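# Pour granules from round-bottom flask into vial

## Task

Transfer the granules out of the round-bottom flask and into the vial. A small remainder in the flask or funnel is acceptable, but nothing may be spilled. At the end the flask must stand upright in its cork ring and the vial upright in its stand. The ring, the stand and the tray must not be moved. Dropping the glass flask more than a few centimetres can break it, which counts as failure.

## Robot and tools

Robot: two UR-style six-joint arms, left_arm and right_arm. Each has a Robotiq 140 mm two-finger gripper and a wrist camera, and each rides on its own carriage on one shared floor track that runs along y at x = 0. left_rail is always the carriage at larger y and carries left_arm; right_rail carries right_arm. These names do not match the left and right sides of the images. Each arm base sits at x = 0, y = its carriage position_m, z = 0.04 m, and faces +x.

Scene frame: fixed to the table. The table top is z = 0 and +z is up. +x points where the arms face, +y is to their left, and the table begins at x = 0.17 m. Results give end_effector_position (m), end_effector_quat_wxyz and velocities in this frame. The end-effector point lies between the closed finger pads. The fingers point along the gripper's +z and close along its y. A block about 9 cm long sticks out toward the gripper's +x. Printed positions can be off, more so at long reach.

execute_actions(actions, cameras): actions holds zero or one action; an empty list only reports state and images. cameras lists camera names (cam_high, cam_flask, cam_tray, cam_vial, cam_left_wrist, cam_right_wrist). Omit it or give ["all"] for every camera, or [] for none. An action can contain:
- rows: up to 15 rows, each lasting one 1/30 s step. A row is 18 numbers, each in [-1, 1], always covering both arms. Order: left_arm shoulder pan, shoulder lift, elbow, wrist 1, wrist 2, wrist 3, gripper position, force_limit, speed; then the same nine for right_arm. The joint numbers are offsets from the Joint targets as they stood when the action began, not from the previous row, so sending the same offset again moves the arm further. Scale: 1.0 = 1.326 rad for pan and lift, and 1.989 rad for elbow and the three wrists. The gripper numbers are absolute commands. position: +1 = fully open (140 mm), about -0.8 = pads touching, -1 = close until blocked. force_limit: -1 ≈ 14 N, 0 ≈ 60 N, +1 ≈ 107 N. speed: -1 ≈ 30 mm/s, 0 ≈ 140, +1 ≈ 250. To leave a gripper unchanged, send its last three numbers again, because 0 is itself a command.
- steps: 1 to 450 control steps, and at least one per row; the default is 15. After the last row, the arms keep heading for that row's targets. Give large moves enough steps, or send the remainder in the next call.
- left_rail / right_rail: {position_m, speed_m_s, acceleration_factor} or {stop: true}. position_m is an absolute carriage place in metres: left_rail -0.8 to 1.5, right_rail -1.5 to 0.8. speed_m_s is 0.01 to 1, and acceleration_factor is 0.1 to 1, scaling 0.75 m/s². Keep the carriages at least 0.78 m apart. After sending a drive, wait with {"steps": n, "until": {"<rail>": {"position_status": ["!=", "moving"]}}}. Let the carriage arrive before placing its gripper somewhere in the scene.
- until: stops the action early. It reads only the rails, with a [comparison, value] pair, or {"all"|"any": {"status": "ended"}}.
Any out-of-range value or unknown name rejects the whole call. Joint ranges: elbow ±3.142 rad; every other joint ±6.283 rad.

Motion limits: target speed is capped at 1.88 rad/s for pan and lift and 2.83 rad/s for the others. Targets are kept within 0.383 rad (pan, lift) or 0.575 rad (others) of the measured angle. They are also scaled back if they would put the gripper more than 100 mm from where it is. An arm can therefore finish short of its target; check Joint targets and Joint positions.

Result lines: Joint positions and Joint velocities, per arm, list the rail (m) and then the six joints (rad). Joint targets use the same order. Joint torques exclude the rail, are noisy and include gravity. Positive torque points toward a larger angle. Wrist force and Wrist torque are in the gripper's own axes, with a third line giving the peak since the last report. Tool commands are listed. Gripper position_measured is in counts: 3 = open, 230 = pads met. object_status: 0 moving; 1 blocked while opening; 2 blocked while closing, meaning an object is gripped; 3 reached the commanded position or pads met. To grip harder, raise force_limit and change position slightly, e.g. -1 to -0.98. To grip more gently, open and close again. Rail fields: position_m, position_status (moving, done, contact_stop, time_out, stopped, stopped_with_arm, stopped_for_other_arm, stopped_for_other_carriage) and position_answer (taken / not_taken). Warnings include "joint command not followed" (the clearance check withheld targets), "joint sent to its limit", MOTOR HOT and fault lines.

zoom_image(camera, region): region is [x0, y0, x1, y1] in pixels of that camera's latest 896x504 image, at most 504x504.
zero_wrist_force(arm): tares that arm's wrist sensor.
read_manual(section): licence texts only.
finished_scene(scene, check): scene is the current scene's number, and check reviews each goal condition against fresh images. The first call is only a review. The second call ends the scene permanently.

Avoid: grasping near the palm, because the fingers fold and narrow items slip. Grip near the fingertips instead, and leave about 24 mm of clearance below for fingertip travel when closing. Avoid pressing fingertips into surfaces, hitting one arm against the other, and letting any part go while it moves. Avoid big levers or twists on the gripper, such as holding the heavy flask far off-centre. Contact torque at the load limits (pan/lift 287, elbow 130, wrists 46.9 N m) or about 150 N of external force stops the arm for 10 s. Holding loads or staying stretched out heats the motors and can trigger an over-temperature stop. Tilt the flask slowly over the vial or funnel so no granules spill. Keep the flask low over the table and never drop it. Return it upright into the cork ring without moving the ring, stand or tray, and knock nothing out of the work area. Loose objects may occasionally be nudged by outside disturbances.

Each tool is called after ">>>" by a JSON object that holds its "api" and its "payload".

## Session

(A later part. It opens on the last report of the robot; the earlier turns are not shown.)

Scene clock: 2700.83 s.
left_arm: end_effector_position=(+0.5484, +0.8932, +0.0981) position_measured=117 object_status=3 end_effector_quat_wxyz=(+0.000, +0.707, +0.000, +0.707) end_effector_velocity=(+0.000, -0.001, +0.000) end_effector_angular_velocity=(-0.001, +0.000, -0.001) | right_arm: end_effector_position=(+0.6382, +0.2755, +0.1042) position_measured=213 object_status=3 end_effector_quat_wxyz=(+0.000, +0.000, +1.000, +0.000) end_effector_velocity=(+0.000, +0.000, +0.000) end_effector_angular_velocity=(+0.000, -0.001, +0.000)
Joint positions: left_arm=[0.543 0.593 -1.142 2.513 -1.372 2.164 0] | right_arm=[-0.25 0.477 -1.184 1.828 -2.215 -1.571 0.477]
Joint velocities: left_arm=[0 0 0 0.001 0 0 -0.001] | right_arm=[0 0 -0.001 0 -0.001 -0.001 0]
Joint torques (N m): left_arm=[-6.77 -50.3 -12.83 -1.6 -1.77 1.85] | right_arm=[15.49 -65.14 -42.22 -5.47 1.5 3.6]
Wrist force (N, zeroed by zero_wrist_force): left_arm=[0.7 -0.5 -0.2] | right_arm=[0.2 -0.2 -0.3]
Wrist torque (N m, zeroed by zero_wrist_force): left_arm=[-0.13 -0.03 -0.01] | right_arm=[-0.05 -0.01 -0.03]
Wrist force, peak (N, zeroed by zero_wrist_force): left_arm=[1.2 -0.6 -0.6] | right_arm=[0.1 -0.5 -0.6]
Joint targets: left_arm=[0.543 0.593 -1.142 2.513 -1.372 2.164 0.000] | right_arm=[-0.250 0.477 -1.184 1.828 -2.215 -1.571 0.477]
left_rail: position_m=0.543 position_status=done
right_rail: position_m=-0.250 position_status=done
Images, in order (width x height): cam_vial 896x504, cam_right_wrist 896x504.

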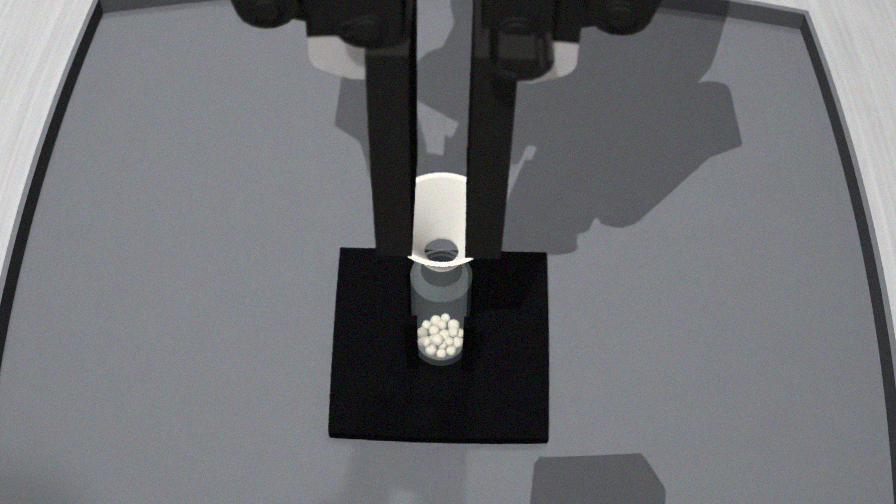

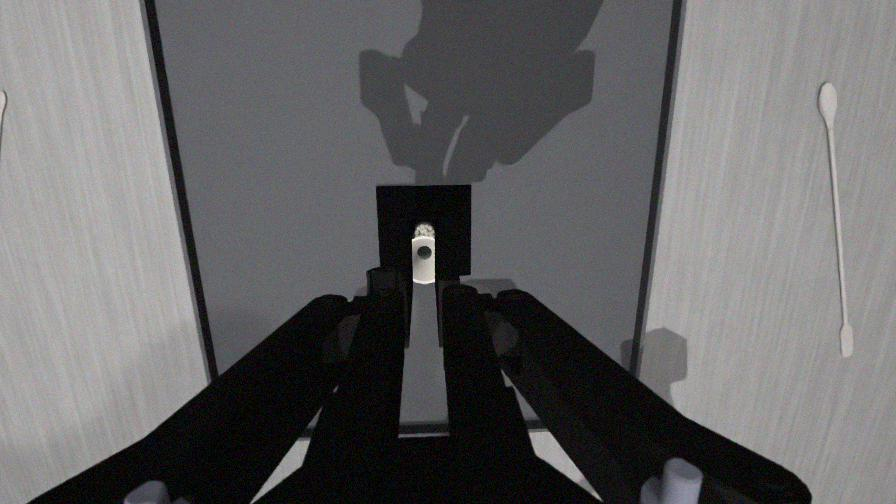

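>>> {"api": "execute_actions", "payload": {"actions": [{"rows": [[0,0,0,0,0,0,0.1,-0.5,-0.8,0,-0.000166,-0.000078,0.000189,0,0,-0.66,-1,-1],[0,0,0,0,0,0,0.1,-0.5,-0.8,0,-0.001115,-0.000528,0.001271,0,0,-0.66,-1,-1],[0,0,0,0,0,0,0.1,-0.5,-0.8,-0.000135,-0.003795,-0.001164,0.003694,0,-0.00009,-0.66,-1,-1],[0,0,0,0,0,0,0.1,-0.5,-0.8,-0.000965,-0.010775,-0.000585,0.007768,0,-0.000643,-0.66,-1,-1],[0,0,0,0,0,0,0.1,-0.5,-0.8,-0.002853,-0.02342,0.002272,0.013341,0,-0.001902,-0.66,-1,-1],[0,0,0,0,0,0,0.1,-0.5,-0.8,-0.005869,-0.041513,0.007828,0.019847,0,-0.003913,-0.66,-1,-1],[0,0,0,0,0,0,0.1,-0.5,-0.8,-0.009856,-0.063755,0.01597,0.026534,0,-0.006571,-0.66,-1,-1],[0,0,0,0,0,0,0.1,-0.5,-0.8,-0.014493,-0.088194,0.026114,0.032682,0,-0.009662,-0.66,-1,-1],[0,0,0,0,0,0,0.1,-0.5,-0.8,-0.019354,-0.112636,0.037304,0.037786,0,-0.012903,-0.66,-1,-1],[0,0,0,0,0,0,0.1,-0.5,-0.8,-0.023991,-0.135215,0.04833,0.041812,0,-0.015994,-0.66,-1,-1],[0,0,0,0,0,0,0.1,-0.5,-0.8,-0.027978,-0.154486,0.057879,0.045111,0,-0.018652,-0.66,-1,-1],[0,0,0,0,0,0,0.1,-0.5,-0.8,-0.030994,-0.169063,0.065101,0.047607,0,-0.020663,-0.66,-1,-1],[0,0,0,0,0,0,0.1,-0.5,-0.8,-0.032882,-0.178191,0.069624,0.04917,0,-0.021922,-0.66,-1,-1],[0,0,0,0,0,0,0.1,-0.5,-0.8,-0.033712,-0.1822,0.07161,0.049856,0,-0.022475,-0.66,-1,-1],[0,0,0,0,0,0,0.1,-0.5,-0.8,-0.033847,-0.182854,0.071934,0.049968,0,-0.022565,-0.66,-1,-1]], "steps": 24}], "cameras": ["all"]}}

Scene clock: 2757.07 s.
left_arm: end_effector_position=(+0.5484, +0.8932, +0.0981) position_measured=117 object_status=3 end_effector_quat_wxyz=(+0.000, +0.707, +0.000, +0.707) end_effector_velocity=(+0.000, +0.000, +0.000) end_effector_angular_velocity=(-0.002, +0.000, +0.000) | right_arm: end_effector_position=(+0.5603, +0.2000, +0.1900) position_measured=213 object_status=3 end_effector_quat_wxyz=(+0.000, +0.000, +1.000, +0.000) end_effector_velocity=(-0.001, -0.002, +0.002) end_effector_angular_velocity=(+0.001, -0.002, -0.001)
Joint positions: left_arm=[0.543 0.593 -1.142 2.513 -1.372 2.164 0] | right_arm=[-0.25 0.432 -1.426 1.971 -2.116 -1.571 0.432]
Joint velocities: left_arm=[0 0 0 0 0 0 -0.002] | right_arm=[-0.001 0 -0.006 0.002 0.001 0.001 0]
Joint torques (N m): left_arm=[-5.86 -49.12 -13.05 -1.75 -1.91 1.61] | right_arm=[-16.47 -73.01 -38.03 -3.19 1.01 -3.37]
Wrist force (N, zeroed by zero_wrist_force): left_arm=[0.9 -0.2 -0.3] | right_arm=[-0.5 -0.1 0.3]
Wrist torque (N m, zeroed by zero_wrist_force): left_arm=[-0.07 -0.07 -0.01] | right_arm=[-0.01 0.14 -0.02]
Wrist force, peak (N, zeroed by zero_wrist_force): left_arm=[1.1 -0.9 -0.5] | right_arm=[-2.2 2.3 1.6]
Joint targets: left_arm=[0.543 0.593 -1.142 2.513 -1.372 2.164 0.000] | right_arm=[-0.250 0.432 -1.426 1.971 -2.116 -1.571 0.432]
left_rail: position_m=0.543 position_status=done
right_rail: position_m=-0.250 position_status=done

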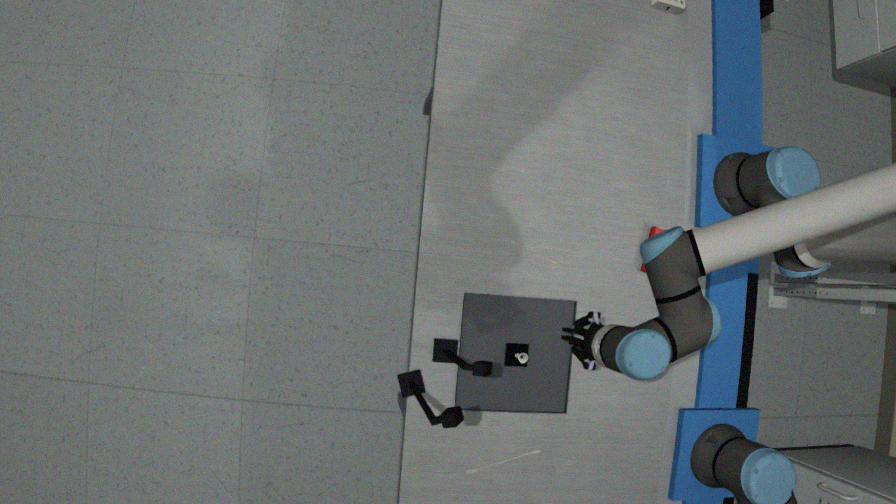

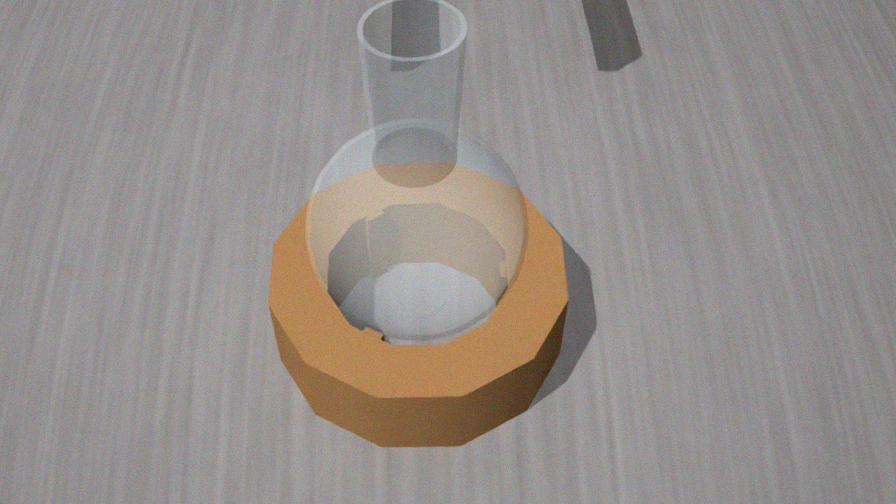

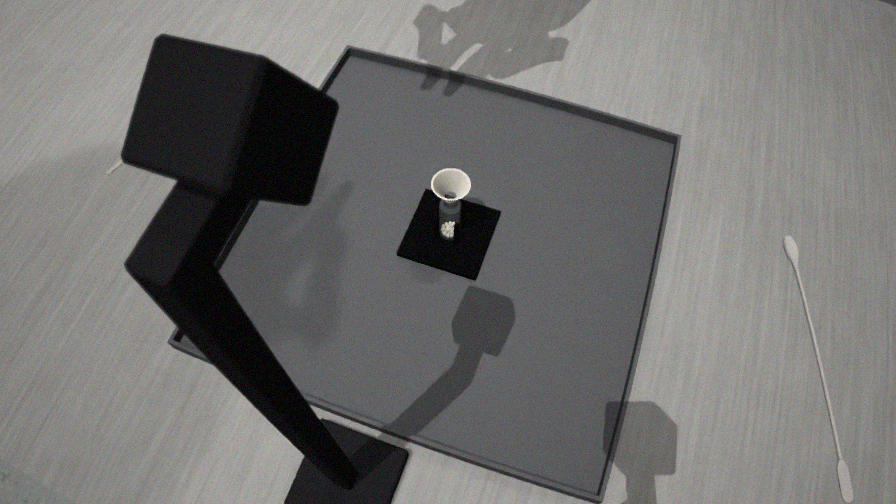

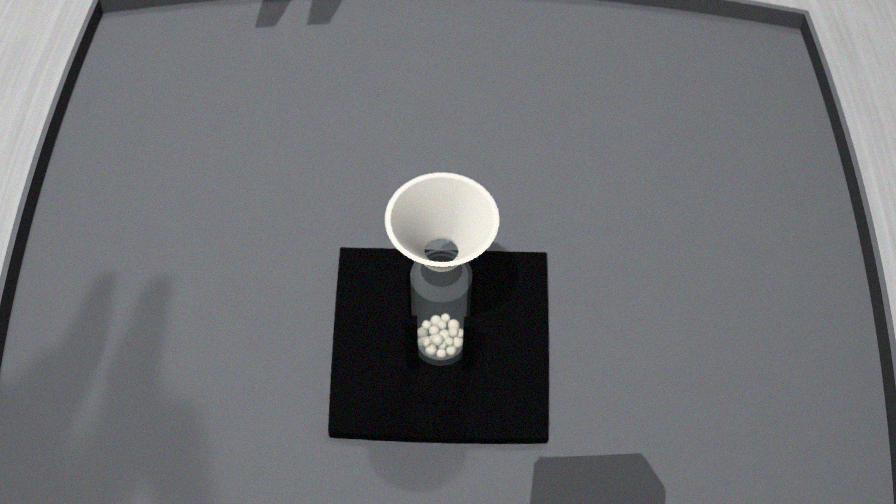

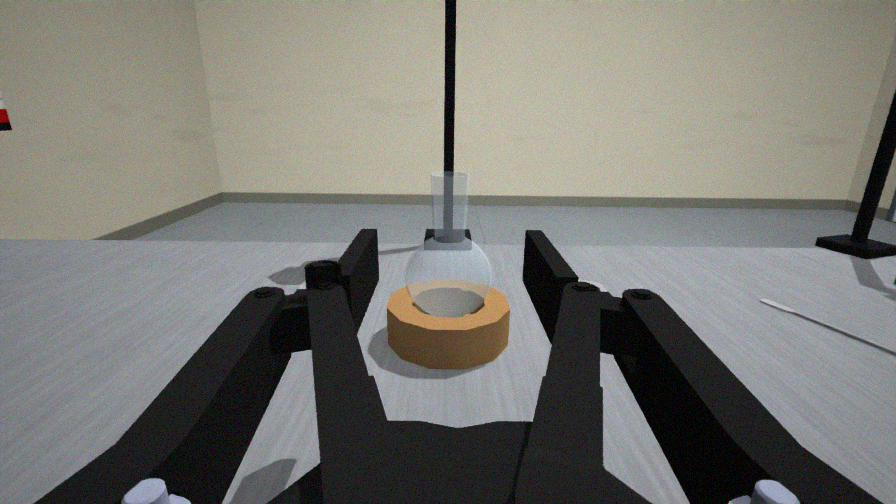

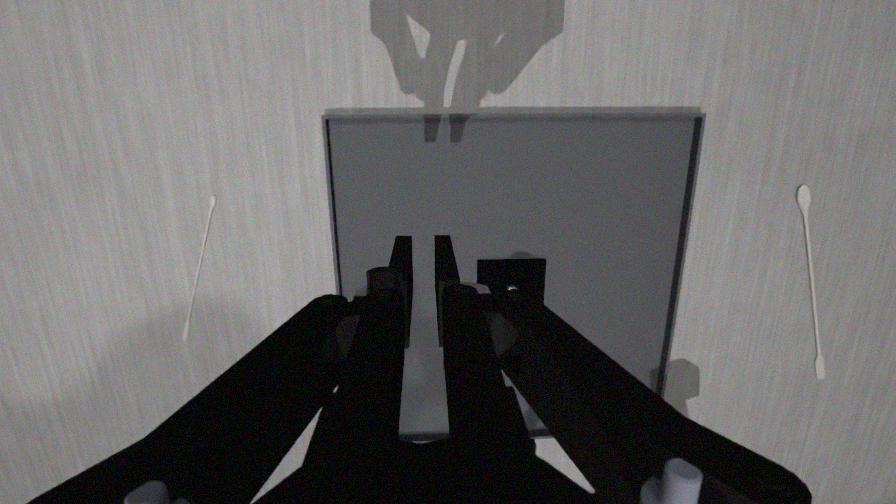

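>>> {"api": "zoom_image", "payload": {"camera": "cam_vial", "region": [0, 0, 300, 250]}}

>>> {"api": "zoom_image", "payload": {"camera": "cam_vial", "region": [300, 0, 600, 250]}}

>>> {"api": "zoom_image", "payload": {"camera": "cam_vial", "region": [596, 0, 896, 250]}}

>>> {"api": "zoom_image", "payload": {"camera": "cam_vial", "region": [0, 250, 300, 500]}}

>>> {"api": "zoom_image", "payload": {"camera": "cam_vial", "region": [300, 250, 600, 500]}}

>>> {"api": "zoom_image", "payload": {"camera": "cam_vial", "region": [596, 250, 896, 500]}}

Scaled by 1.680 from the camera's 896x504 image, which has a finer 1280x720 frame.

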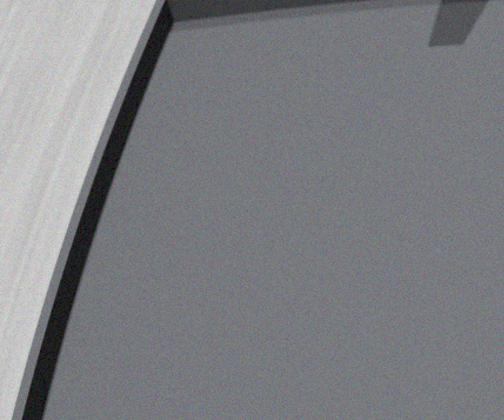

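Scaled by 1.680 from the camera's 896x504 image, which has a finer 1280x720 frame.

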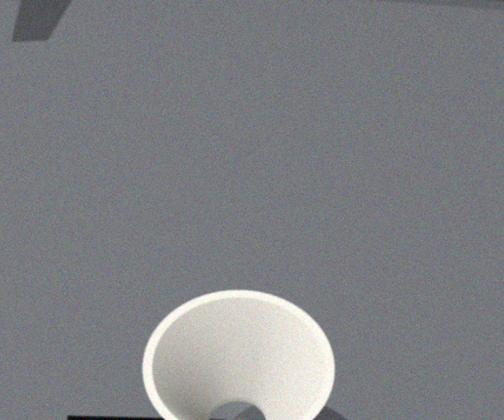

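Scaled by 1.680 from the camera's 896x504 image, which has a finer 1280x720 frame.

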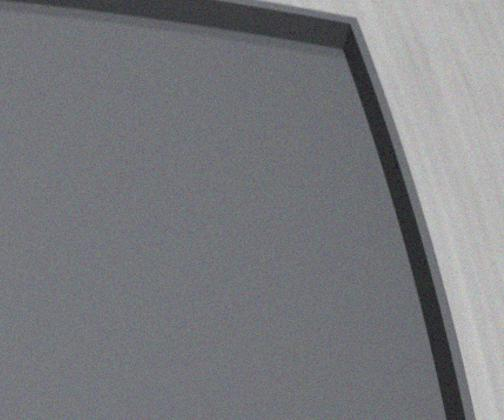

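Scaled by 1.680 from the camera's 896x504 image, which has a finer 1280x720 frame.

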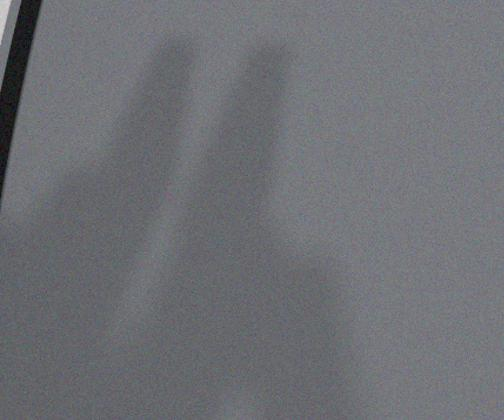

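Scaled by 1.680 from the camera's 896x504 image, which has a finer 1280x720 frame.

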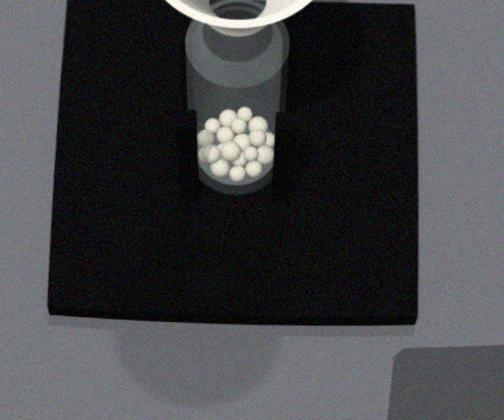

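Scaled by 1.680 from the camera's 896x504 image, which has a finer 1280x720 frame.

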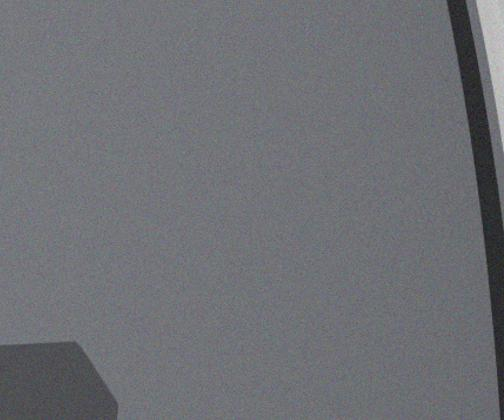

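>>> {"api": "zoom_image", "payload": {"camera": "cam_tray", "region": [320, 30, 560, 180]}}

>>> {"api": "zoom_image", "payload": {"camera": "cam_tray", "region": [500, 90, 740, 290]}}

>>> {"api": "zoom_image", "payload": {"camera": "cam_tray", "region": [380, 160, 540, 300]}}

>>> {"api": "zoom_image", "payload": {"camera": "cam_tray", "region": [460, 270, 700, 504]}}

>>> {"api": "zoom_image", "payload": {"camera": "cam_tray", "region": [240, 270, 480, 504]}}

>>> {"api": "zoom_image", "payload": {"camera": "cam_tray", "region": [140, 150, 420, 350]}}

Scaled by 2.100 from the camera's 896x504 image, which has a finer 1280x720 frame.

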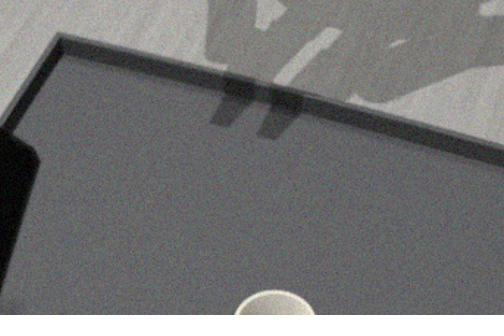

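Scaled by 2.100 from the camera's 896x504 image, which has a finer 1280x720 frame.

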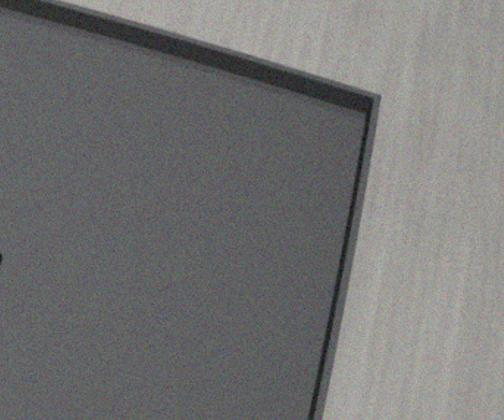

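Scaled by 3.150 from the camera's 896x504 image, which has a finer 1280x720 frame.

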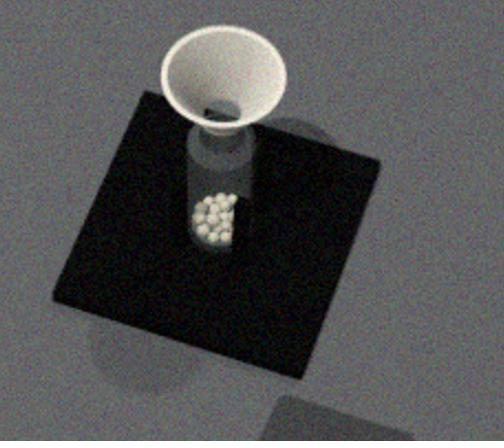

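Scaled by 2.100 from the camera's 896x504 image, which has a finer 1280x720 frame.

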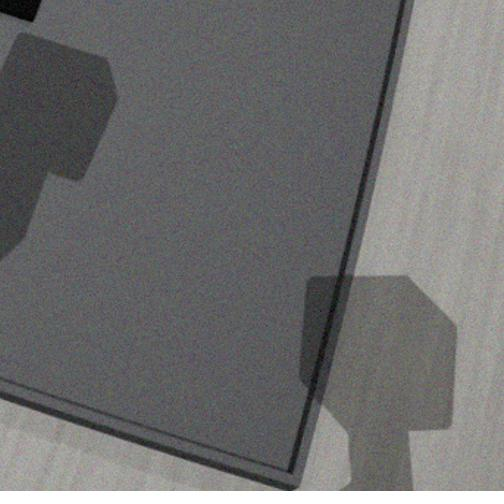

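Scaled by 2.100 from the camera's 896x504 image, which has a finer 1280x720 frame.

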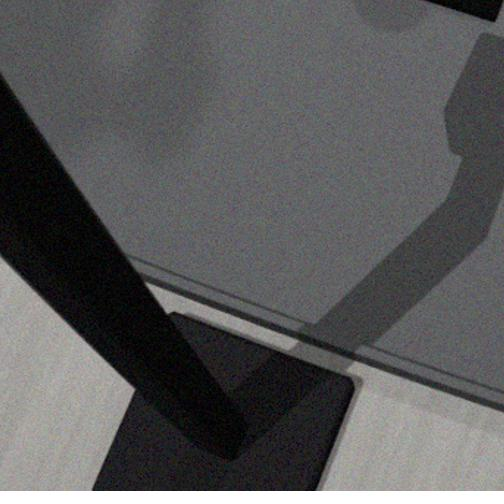

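Scaled by 1.800 from the camera's 896x504 image, which has a finer 1280x720 frame.

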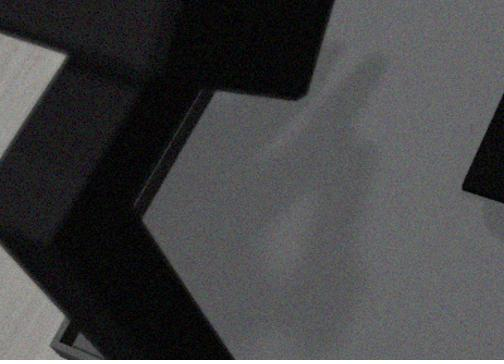

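>>> {"api": "zoom_image", "payload": {"camera": "cam_right_wrist", "region": [310, 90, 520, 260]}}

>>> {"api": "zoom_image", "payload": {"camera": "cam_right_wrist", "region": [500, 90, 720, 290]}}

>>> {"api": "zoom_image", "payload": {"camera": "cam_right_wrist", "region": [480, 240, 720, 440]}}

>>> {"api": "zoom_image", "payload": {"camera": "cam_high", "region": [390, 270, 630, 440]}}

Scaled by 2.400 from the camera's 896x504 image, which has a finer 1280x720 frame.

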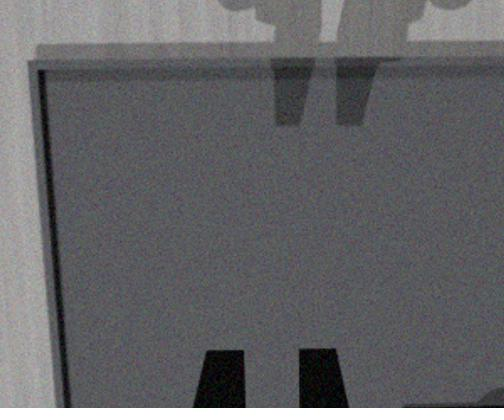

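Scaled by 2.291 from the camera's 896x504 image, which has a finer 1280x720 frame.

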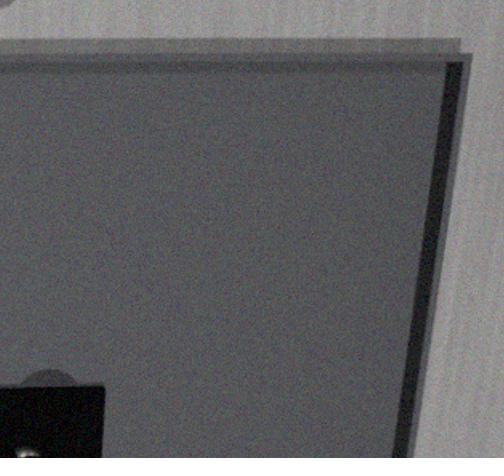

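Scaled by 2.100 from the camera's 896x504 image, which has a finer 1280x720 frame.

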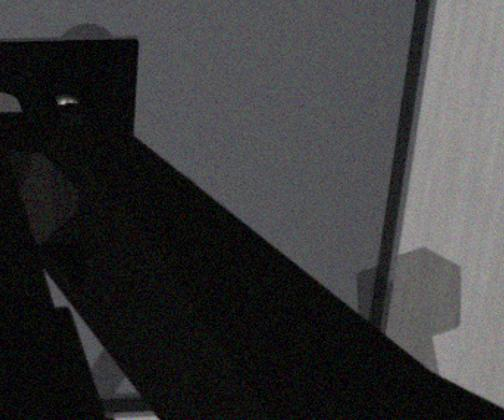

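Scaled by 2.100 from the camera's 896x504 image, which has a finer 1280x720 frame.

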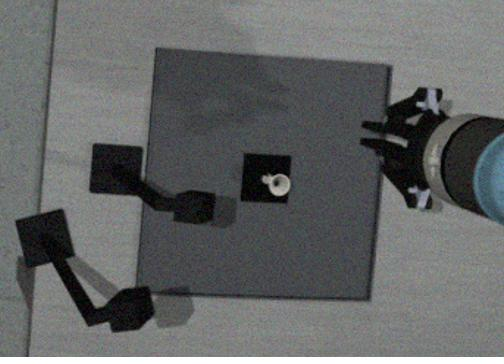

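>>> {"api": "zoom_image", "payload": {"camera": "cam_tray", "region": [640, 100, 896, 340]}}

>>> {"api": "zoom_image", "payload": {"camera": "cam_tray", "region": [600, 300, 896, 504]}}

>>> {"api": "zoom_image", "payload": {"camera": "cam_tray", "region": [560, 0, 896, 140]}}

>>> {"api": "zoom_image", "payload": {"camera": "cam_right_wrist", "region": [660, 80, 896, 400]}}

>>> {"api": "zoom_image", "payload": {"camera": "cam_right_wrist", "region": [60, 80, 340, 400]}}

Scaled by 1.969 from the camera's 896x504 image, which has a finer 1280x720 frame.

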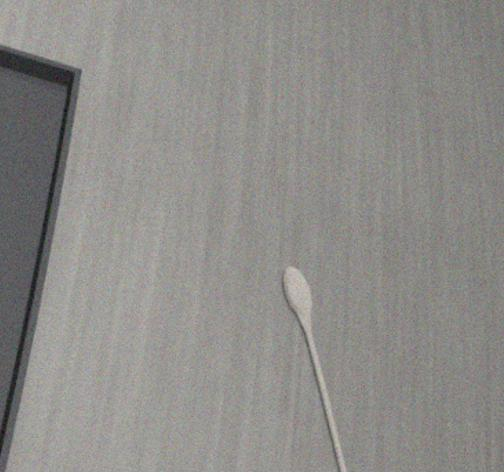

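Scaled by 1.703 from the camera's 896x504 image, which has a finer 1280x720 frame.

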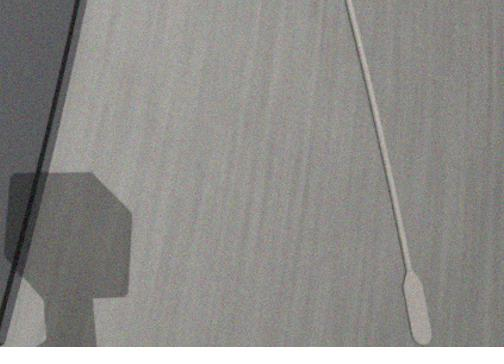

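Scaled by 1.500 from the camera's 896x504 image, which has a finer 1280x720 frame.

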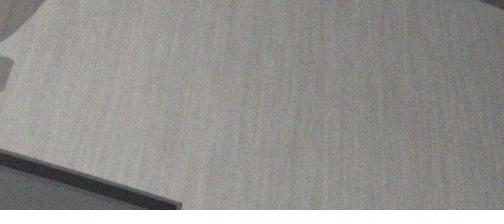

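Scaled by 1.575 from the camera's 896x504 image, which has a finer 1280x720 frame.

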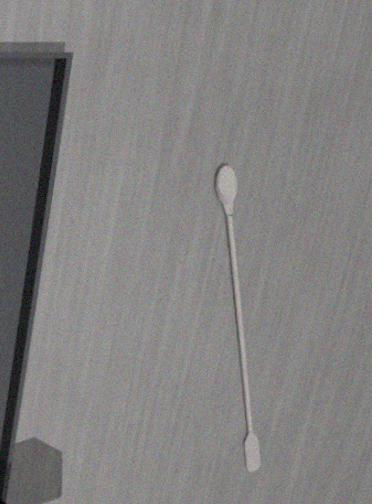

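Scaled by 1.575 from the camera's 896x504 image, which has a finer 1280x720 frame.

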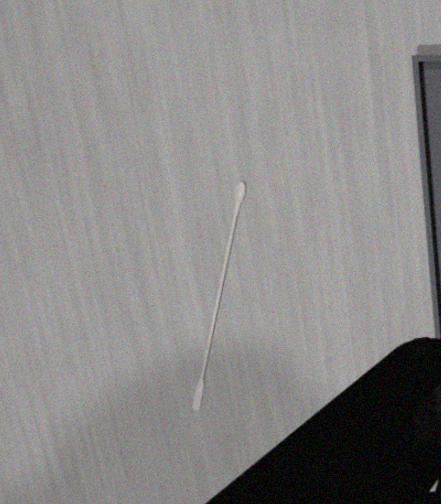

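>>> {"api": "zoom_image", "payload": {"camera": "cam_high", "region": [450, 285, 520, 355]}}

>>> {"api": "zoom_image", "payload": {"camera": "cam_high", "region": [450, 345, 520, 415]}}

>>> {"api": "zoom_image", "payload": {"camera": "cam_high", "region": [512, 285, 582, 355]}}

>>> {"api": "zoom_image", "payload": {"camera": "cam_high", "region": [512, 345, 582, 415]}}

Scaled by 7.200 from the camera's 896x504 image, which has a finer 1280x720 frame.

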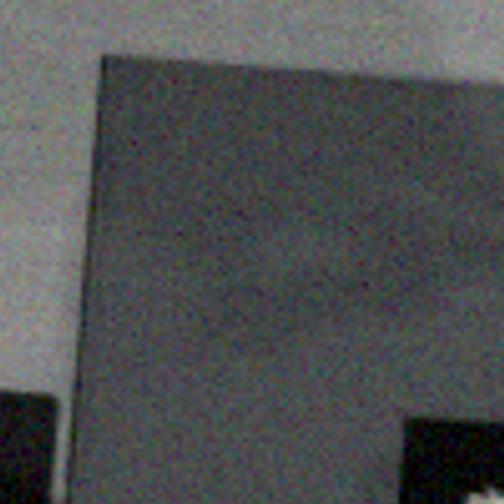

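Scaled by 7.200 from the camera's 896x504 image, which has a finer 1280x720 frame.

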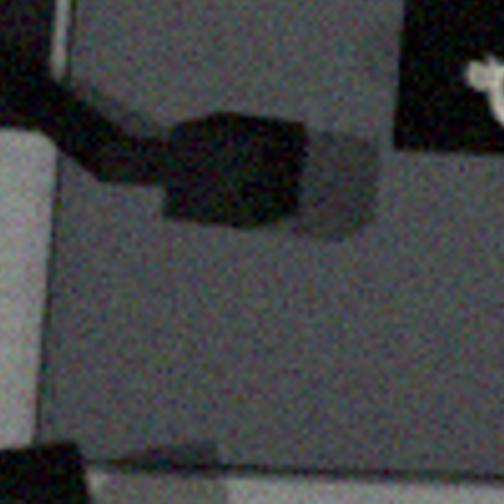

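Scaled by 7.200 from the camera's 896x504 image, which has a finer 1280x720 frame.

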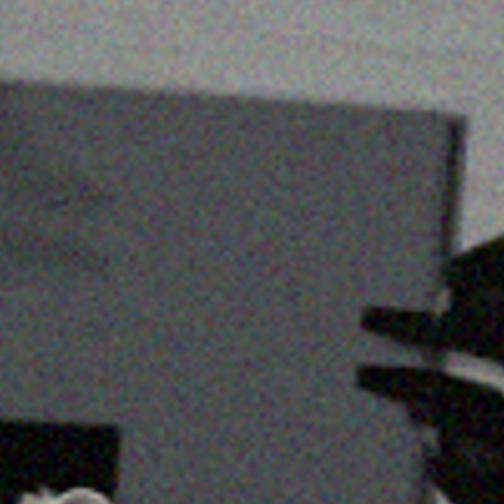

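Scaled by 7.200 from the camera's 896x504 image, which has a finer 1280x720 frame.

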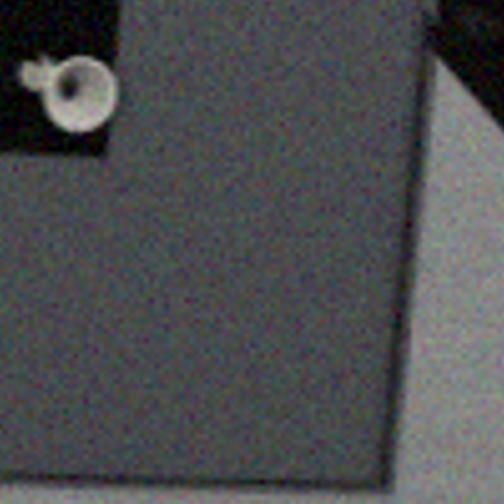

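>>> {"api": "zoom_image", "payload": {"camera": "cam_flask", "region": [240, 0, 600, 450]}}

>>> {"api": "zoom_image", "payload": {"camera": "cam_left_wrist", "region": [360, 150, 540, 380]}}

>>> {"api": "zoom_image", "payload": {"camera": "cam_tray", "region": [420, 160, 480, 250]}}

>>> {"api": "zoom_image", "payload": {"camera": "cam_vial", "region": [400, 300, 480, 370]}}

Scaled by 1.120 from the camera's 896x504 image, which has a finer 1280x720 frame.

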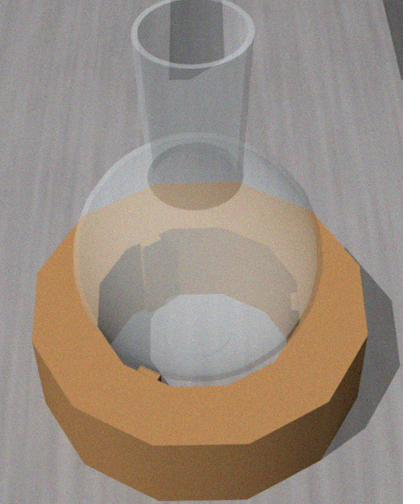

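Scaled by 2.191 from the camera's 896x504 image, which has a finer 1280x720 frame.

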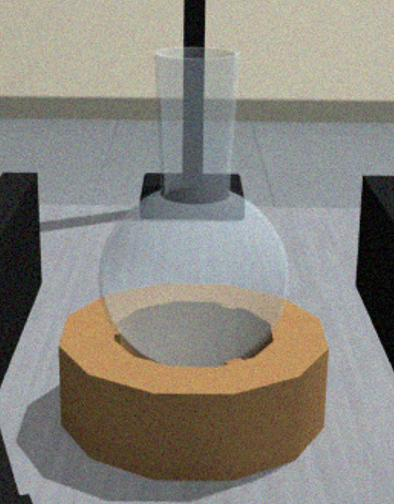

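Scaled by 5.600 from the camera's 896x504 image, which has a finer 1280x720 frame.

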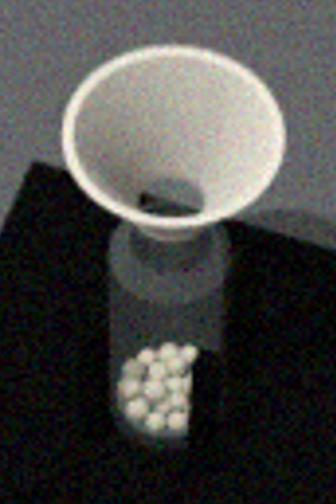

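Scaled by 6.300 from the camera's 896x504 image, which has a finer 1280x720 frame.

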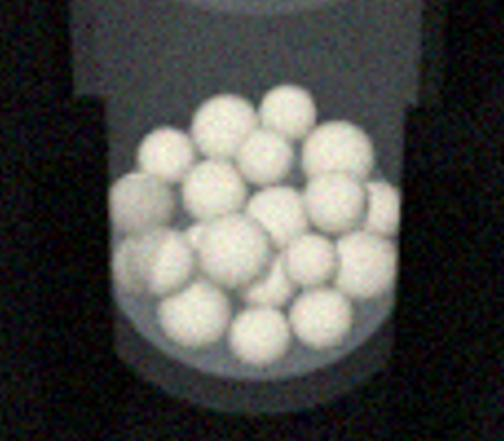

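>>> {"api": "zoom_image", "payload": {"camera": "cam_right_wrist", "region": [140, 0, 440, 120]}}

>>> {"api": "zoom_image", "payload": {"camera": "cam_right_wrist", "region": [430, 0, 730, 120]}}

>>> {"api": "zoom_image", "payload": {"camera": "cam_tray", "region": [0, 0, 360, 200]}}

>>> {"api": "zoom_image", "payload": {"camera": "cam_tray", "region": [0, 180, 300, 504]}}

>>> {"api": "zoom_image", "payload": {"camera": "cam_tray", "region": [300, 0, 600, 110]}}

Scaled by 1.680 from the camera's 896x504 image, which has a finer 1280x720 frame.

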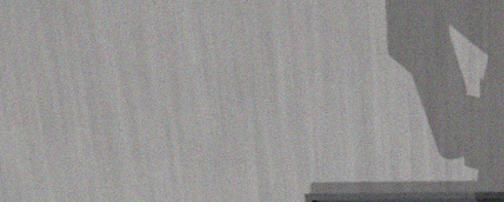

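Scaled by 1.680 from the camera's 896x504 image, which has a finer 1280x720 frame.

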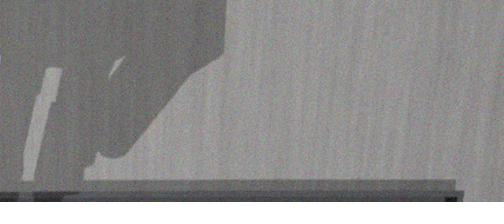

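Scaled by 1.400 from the camera's 896x504 image, which has a finer 1280x720 frame.

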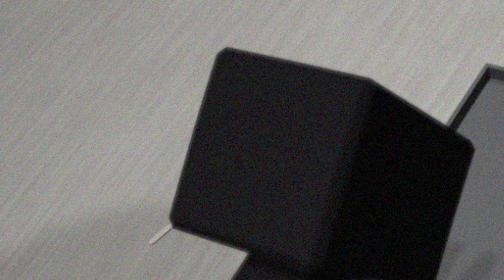

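Scaled by 1.556 from the camera's 896x504 image, which has a finer 1280x720 frame.

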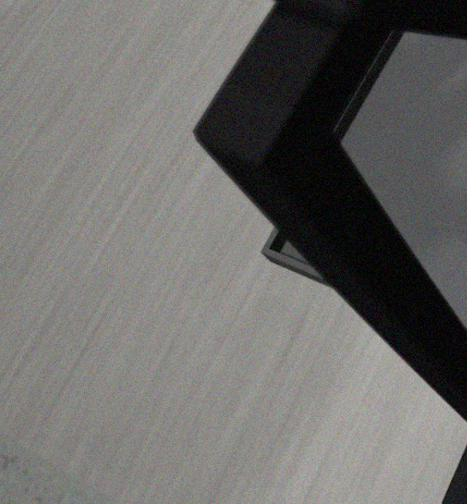

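Scaled by 1.680 from the camera's 896x504 image, which has a finer 1280x720 frame.

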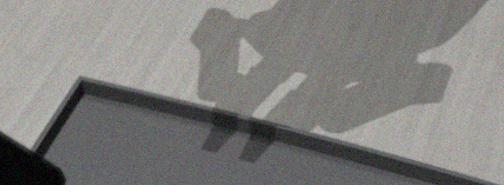

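>>> {"api": "finished_scene", "payload": {"scene": 2, "check": "Granules in the vial: cam_vial zoom now shows 20 beads in the vial (19 before the last drop), and cam_tray shows the same heap. The funnel interior looks empty in cam_vial, cam_tray and the earlier wrist view. Part of the funnel wall is hidden in single views, but beads left there are allowed. Flask: cam_flask and cam_left_wrist show it empty, neck vertical and body centred in the cork ring; left gripper is open and away from it. It could be missed if the flask were tilted toward a camera, but two views from different sides both look upright. None spilt: two stray beads B1 and B2 were picked up and dropped in the funnel. Zooms of cam_vial, cam_tray, cam_high and the right wrist camera show no bead on the tray floor, stand base or the visible table. The strip behind the cam_vial post in cam_tray is visible in cam_high and has no bright dot; the spot under the cam_vial box in cam_high is visible in cam_tray and is clean. A bead on the light table far from the tray would be hard to see. Vial: upright in its stand with the funnel on top in cam_vial and cam_tray. Ring, stand and tray: they look in place, with no contact by the robot after the pour; the pictures cannot show millimetre shifts. Both arms at rest, not touching anything."}}

This call ended nothing. Check each condition that your pictures could not show: look closer or test it, and mend what is not met. Then call finished_scene again.

>>> {"api": "zoom_image", "payload": {"camera": "cam_left_wrist", "region": [480, 230, 896, 420]}}

>>> {"api": "zoom_image", "payload": {"camera": "cam_left_wrist", "region": [0, 230, 420, 420]}}

>>> {"api": "zoom_image", "payload": {"camera": "cam_flask", "region": [0, 0, 448, 504]}}

>>> {"api": "zoom_image", "payload": {"camera": "cam_flask", "region": [448, 0, 896, 504]}}

>>> {"api": "zoom_image", "payload": {"camera": "cam_high", "region": [400, 400, 600, 504]}}

Scaled by 1.212 from the camera's 896x504 image, which has a finer 1280x720 frame.

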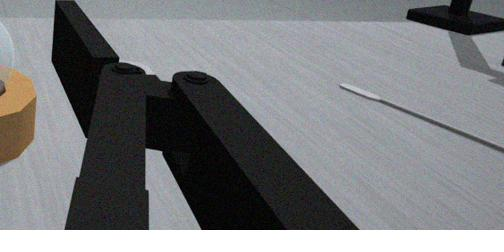

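Scaled by 1.200 from the camera's 896x504 image, which has a finer 1280x720 frame.

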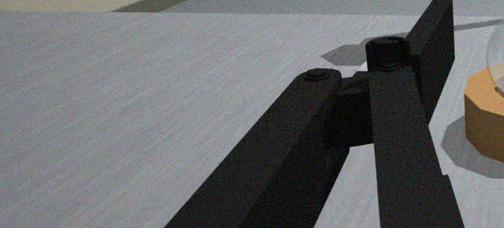

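Scaled by 1.000.

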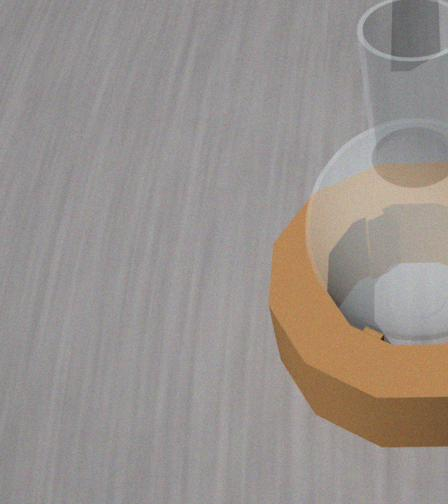

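Scaled by 1.000.

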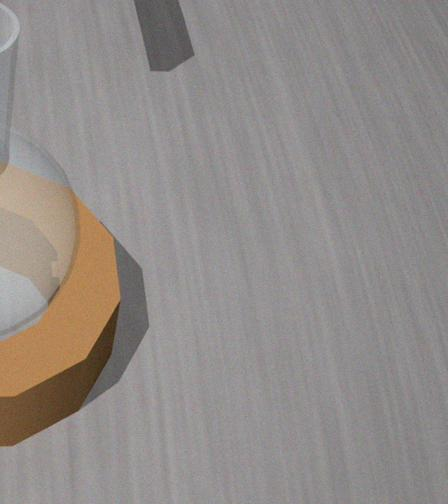

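Scaled by 2.520 from the camera's 896x504 image, which has a finer 1280x720 frame.

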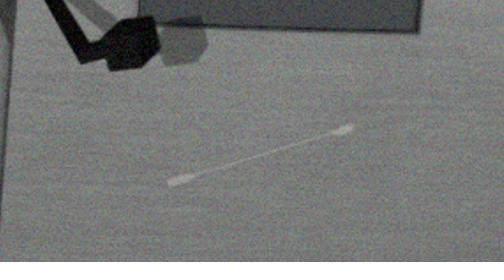

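I'll read the current state once more before ending the scene.

>>> {"api": "execute_actions", "payload": {"actions": [], "cameras": ["cam_flask", "cam_tray", "cam_vial"]}}

Scene clock: 2877.07 s.
left_arm: end_effector_position=(+0.5484, +0.8932, +0.0981) position_measured=117 object_status=3 end_effector_quat_wxyz=(+0.000, +0.707, +0.000, +0.707) end_effector_velocity=(+0.000, +0.001, +0.000) end_effector_angular_velocity=(+0.001, +0.000, +0.001) | right_arm: end_effector_position=(+0.5601, +0.1998, +0.1902) position_measured=213 object_status=3 end_effector_quat_wxyz=(+0.000, +0.000, +1.000, +0.000) end_effector_velocity=(+0.000, +0.001, +0.000) end_effector_angular_velocity=(+0.001, +0.001, +0.000)
Joint positions: left_arm=[0.543 0.593 -1.142 2.513 -1.372 2.164 0] | right_arm=[-0.25 0.432 -1.426 1.971 -2.116 -1.571 0.432]
Joint velocities: left_arm=[0 0.001 0 0 0 0 0.001] | right_arm=[0 0 0.001 0 0 0.002 0.001]
Joint torques (N m): left_arm=[-6.07 -49.39 -12.6 -1.76 -1.95 1.67] | right_arm=[-15.08 -72.72 -42.12 -3.47 1.07 -3.08]
Wrist force (N, zeroed by zero_wrist_force): left_arm=[0.6 -0.3 -0.6] | right_arm=[-0.4 -0.1 0.4]
Wrist torque (N m, zeroed by zero_wrist_force): left_arm=[-0.08 0.00 -0.01] | right_arm=[-0.01 0.11 -0.01]
Wrist force, peak (N, zeroed by zero_wrist_force): left_arm=[1.2 -0.5 -0.8] | right_arm=[-0.7 -0.2 0.5]
Joint targets: left_arm=[0.543 0.593 -1.142 2.513 -1.372 2.164 0.000] | right_arm=[-0.250 0.432 -1.426 1.971 -2.116 -1.571 0.432]
Tool commands: left_gripper/position=+0.1 left_gripper/force_limit=-0.5 left_gripper/speed=-0.8 right_gripper/position=-0.66 right_gripper/force_limit=-1.0 right_gripper/speed=-1.0
left_rail: position_m=0.543 position_status=done
right_rail: position_m=-0.250 position_status=done
Images, in order (width x height): cam_flask 896x504, cam_tray 896x504, cam_vial 896x504.

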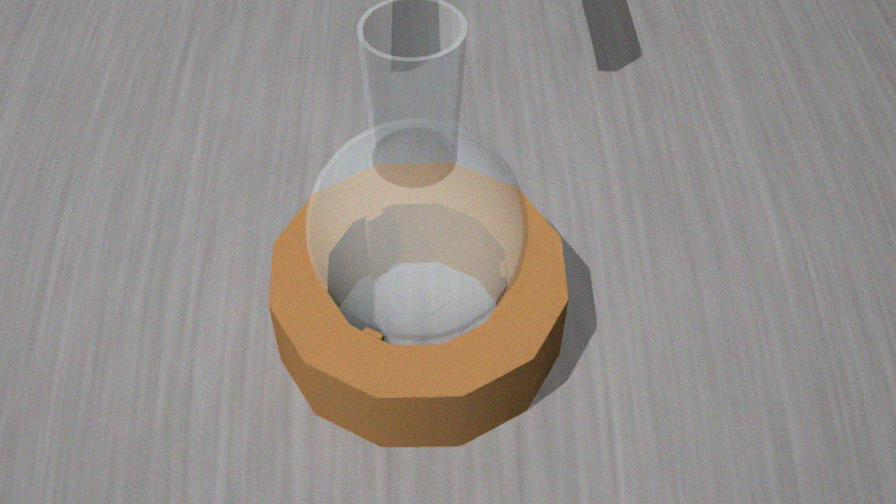

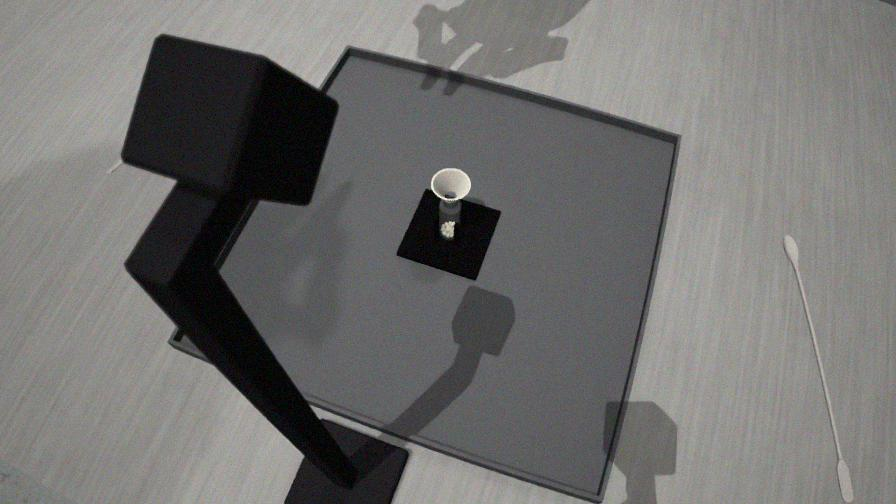

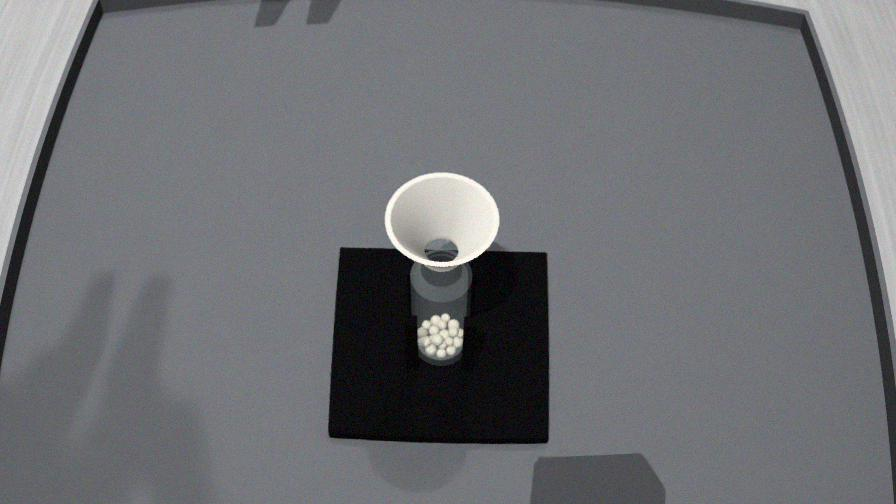

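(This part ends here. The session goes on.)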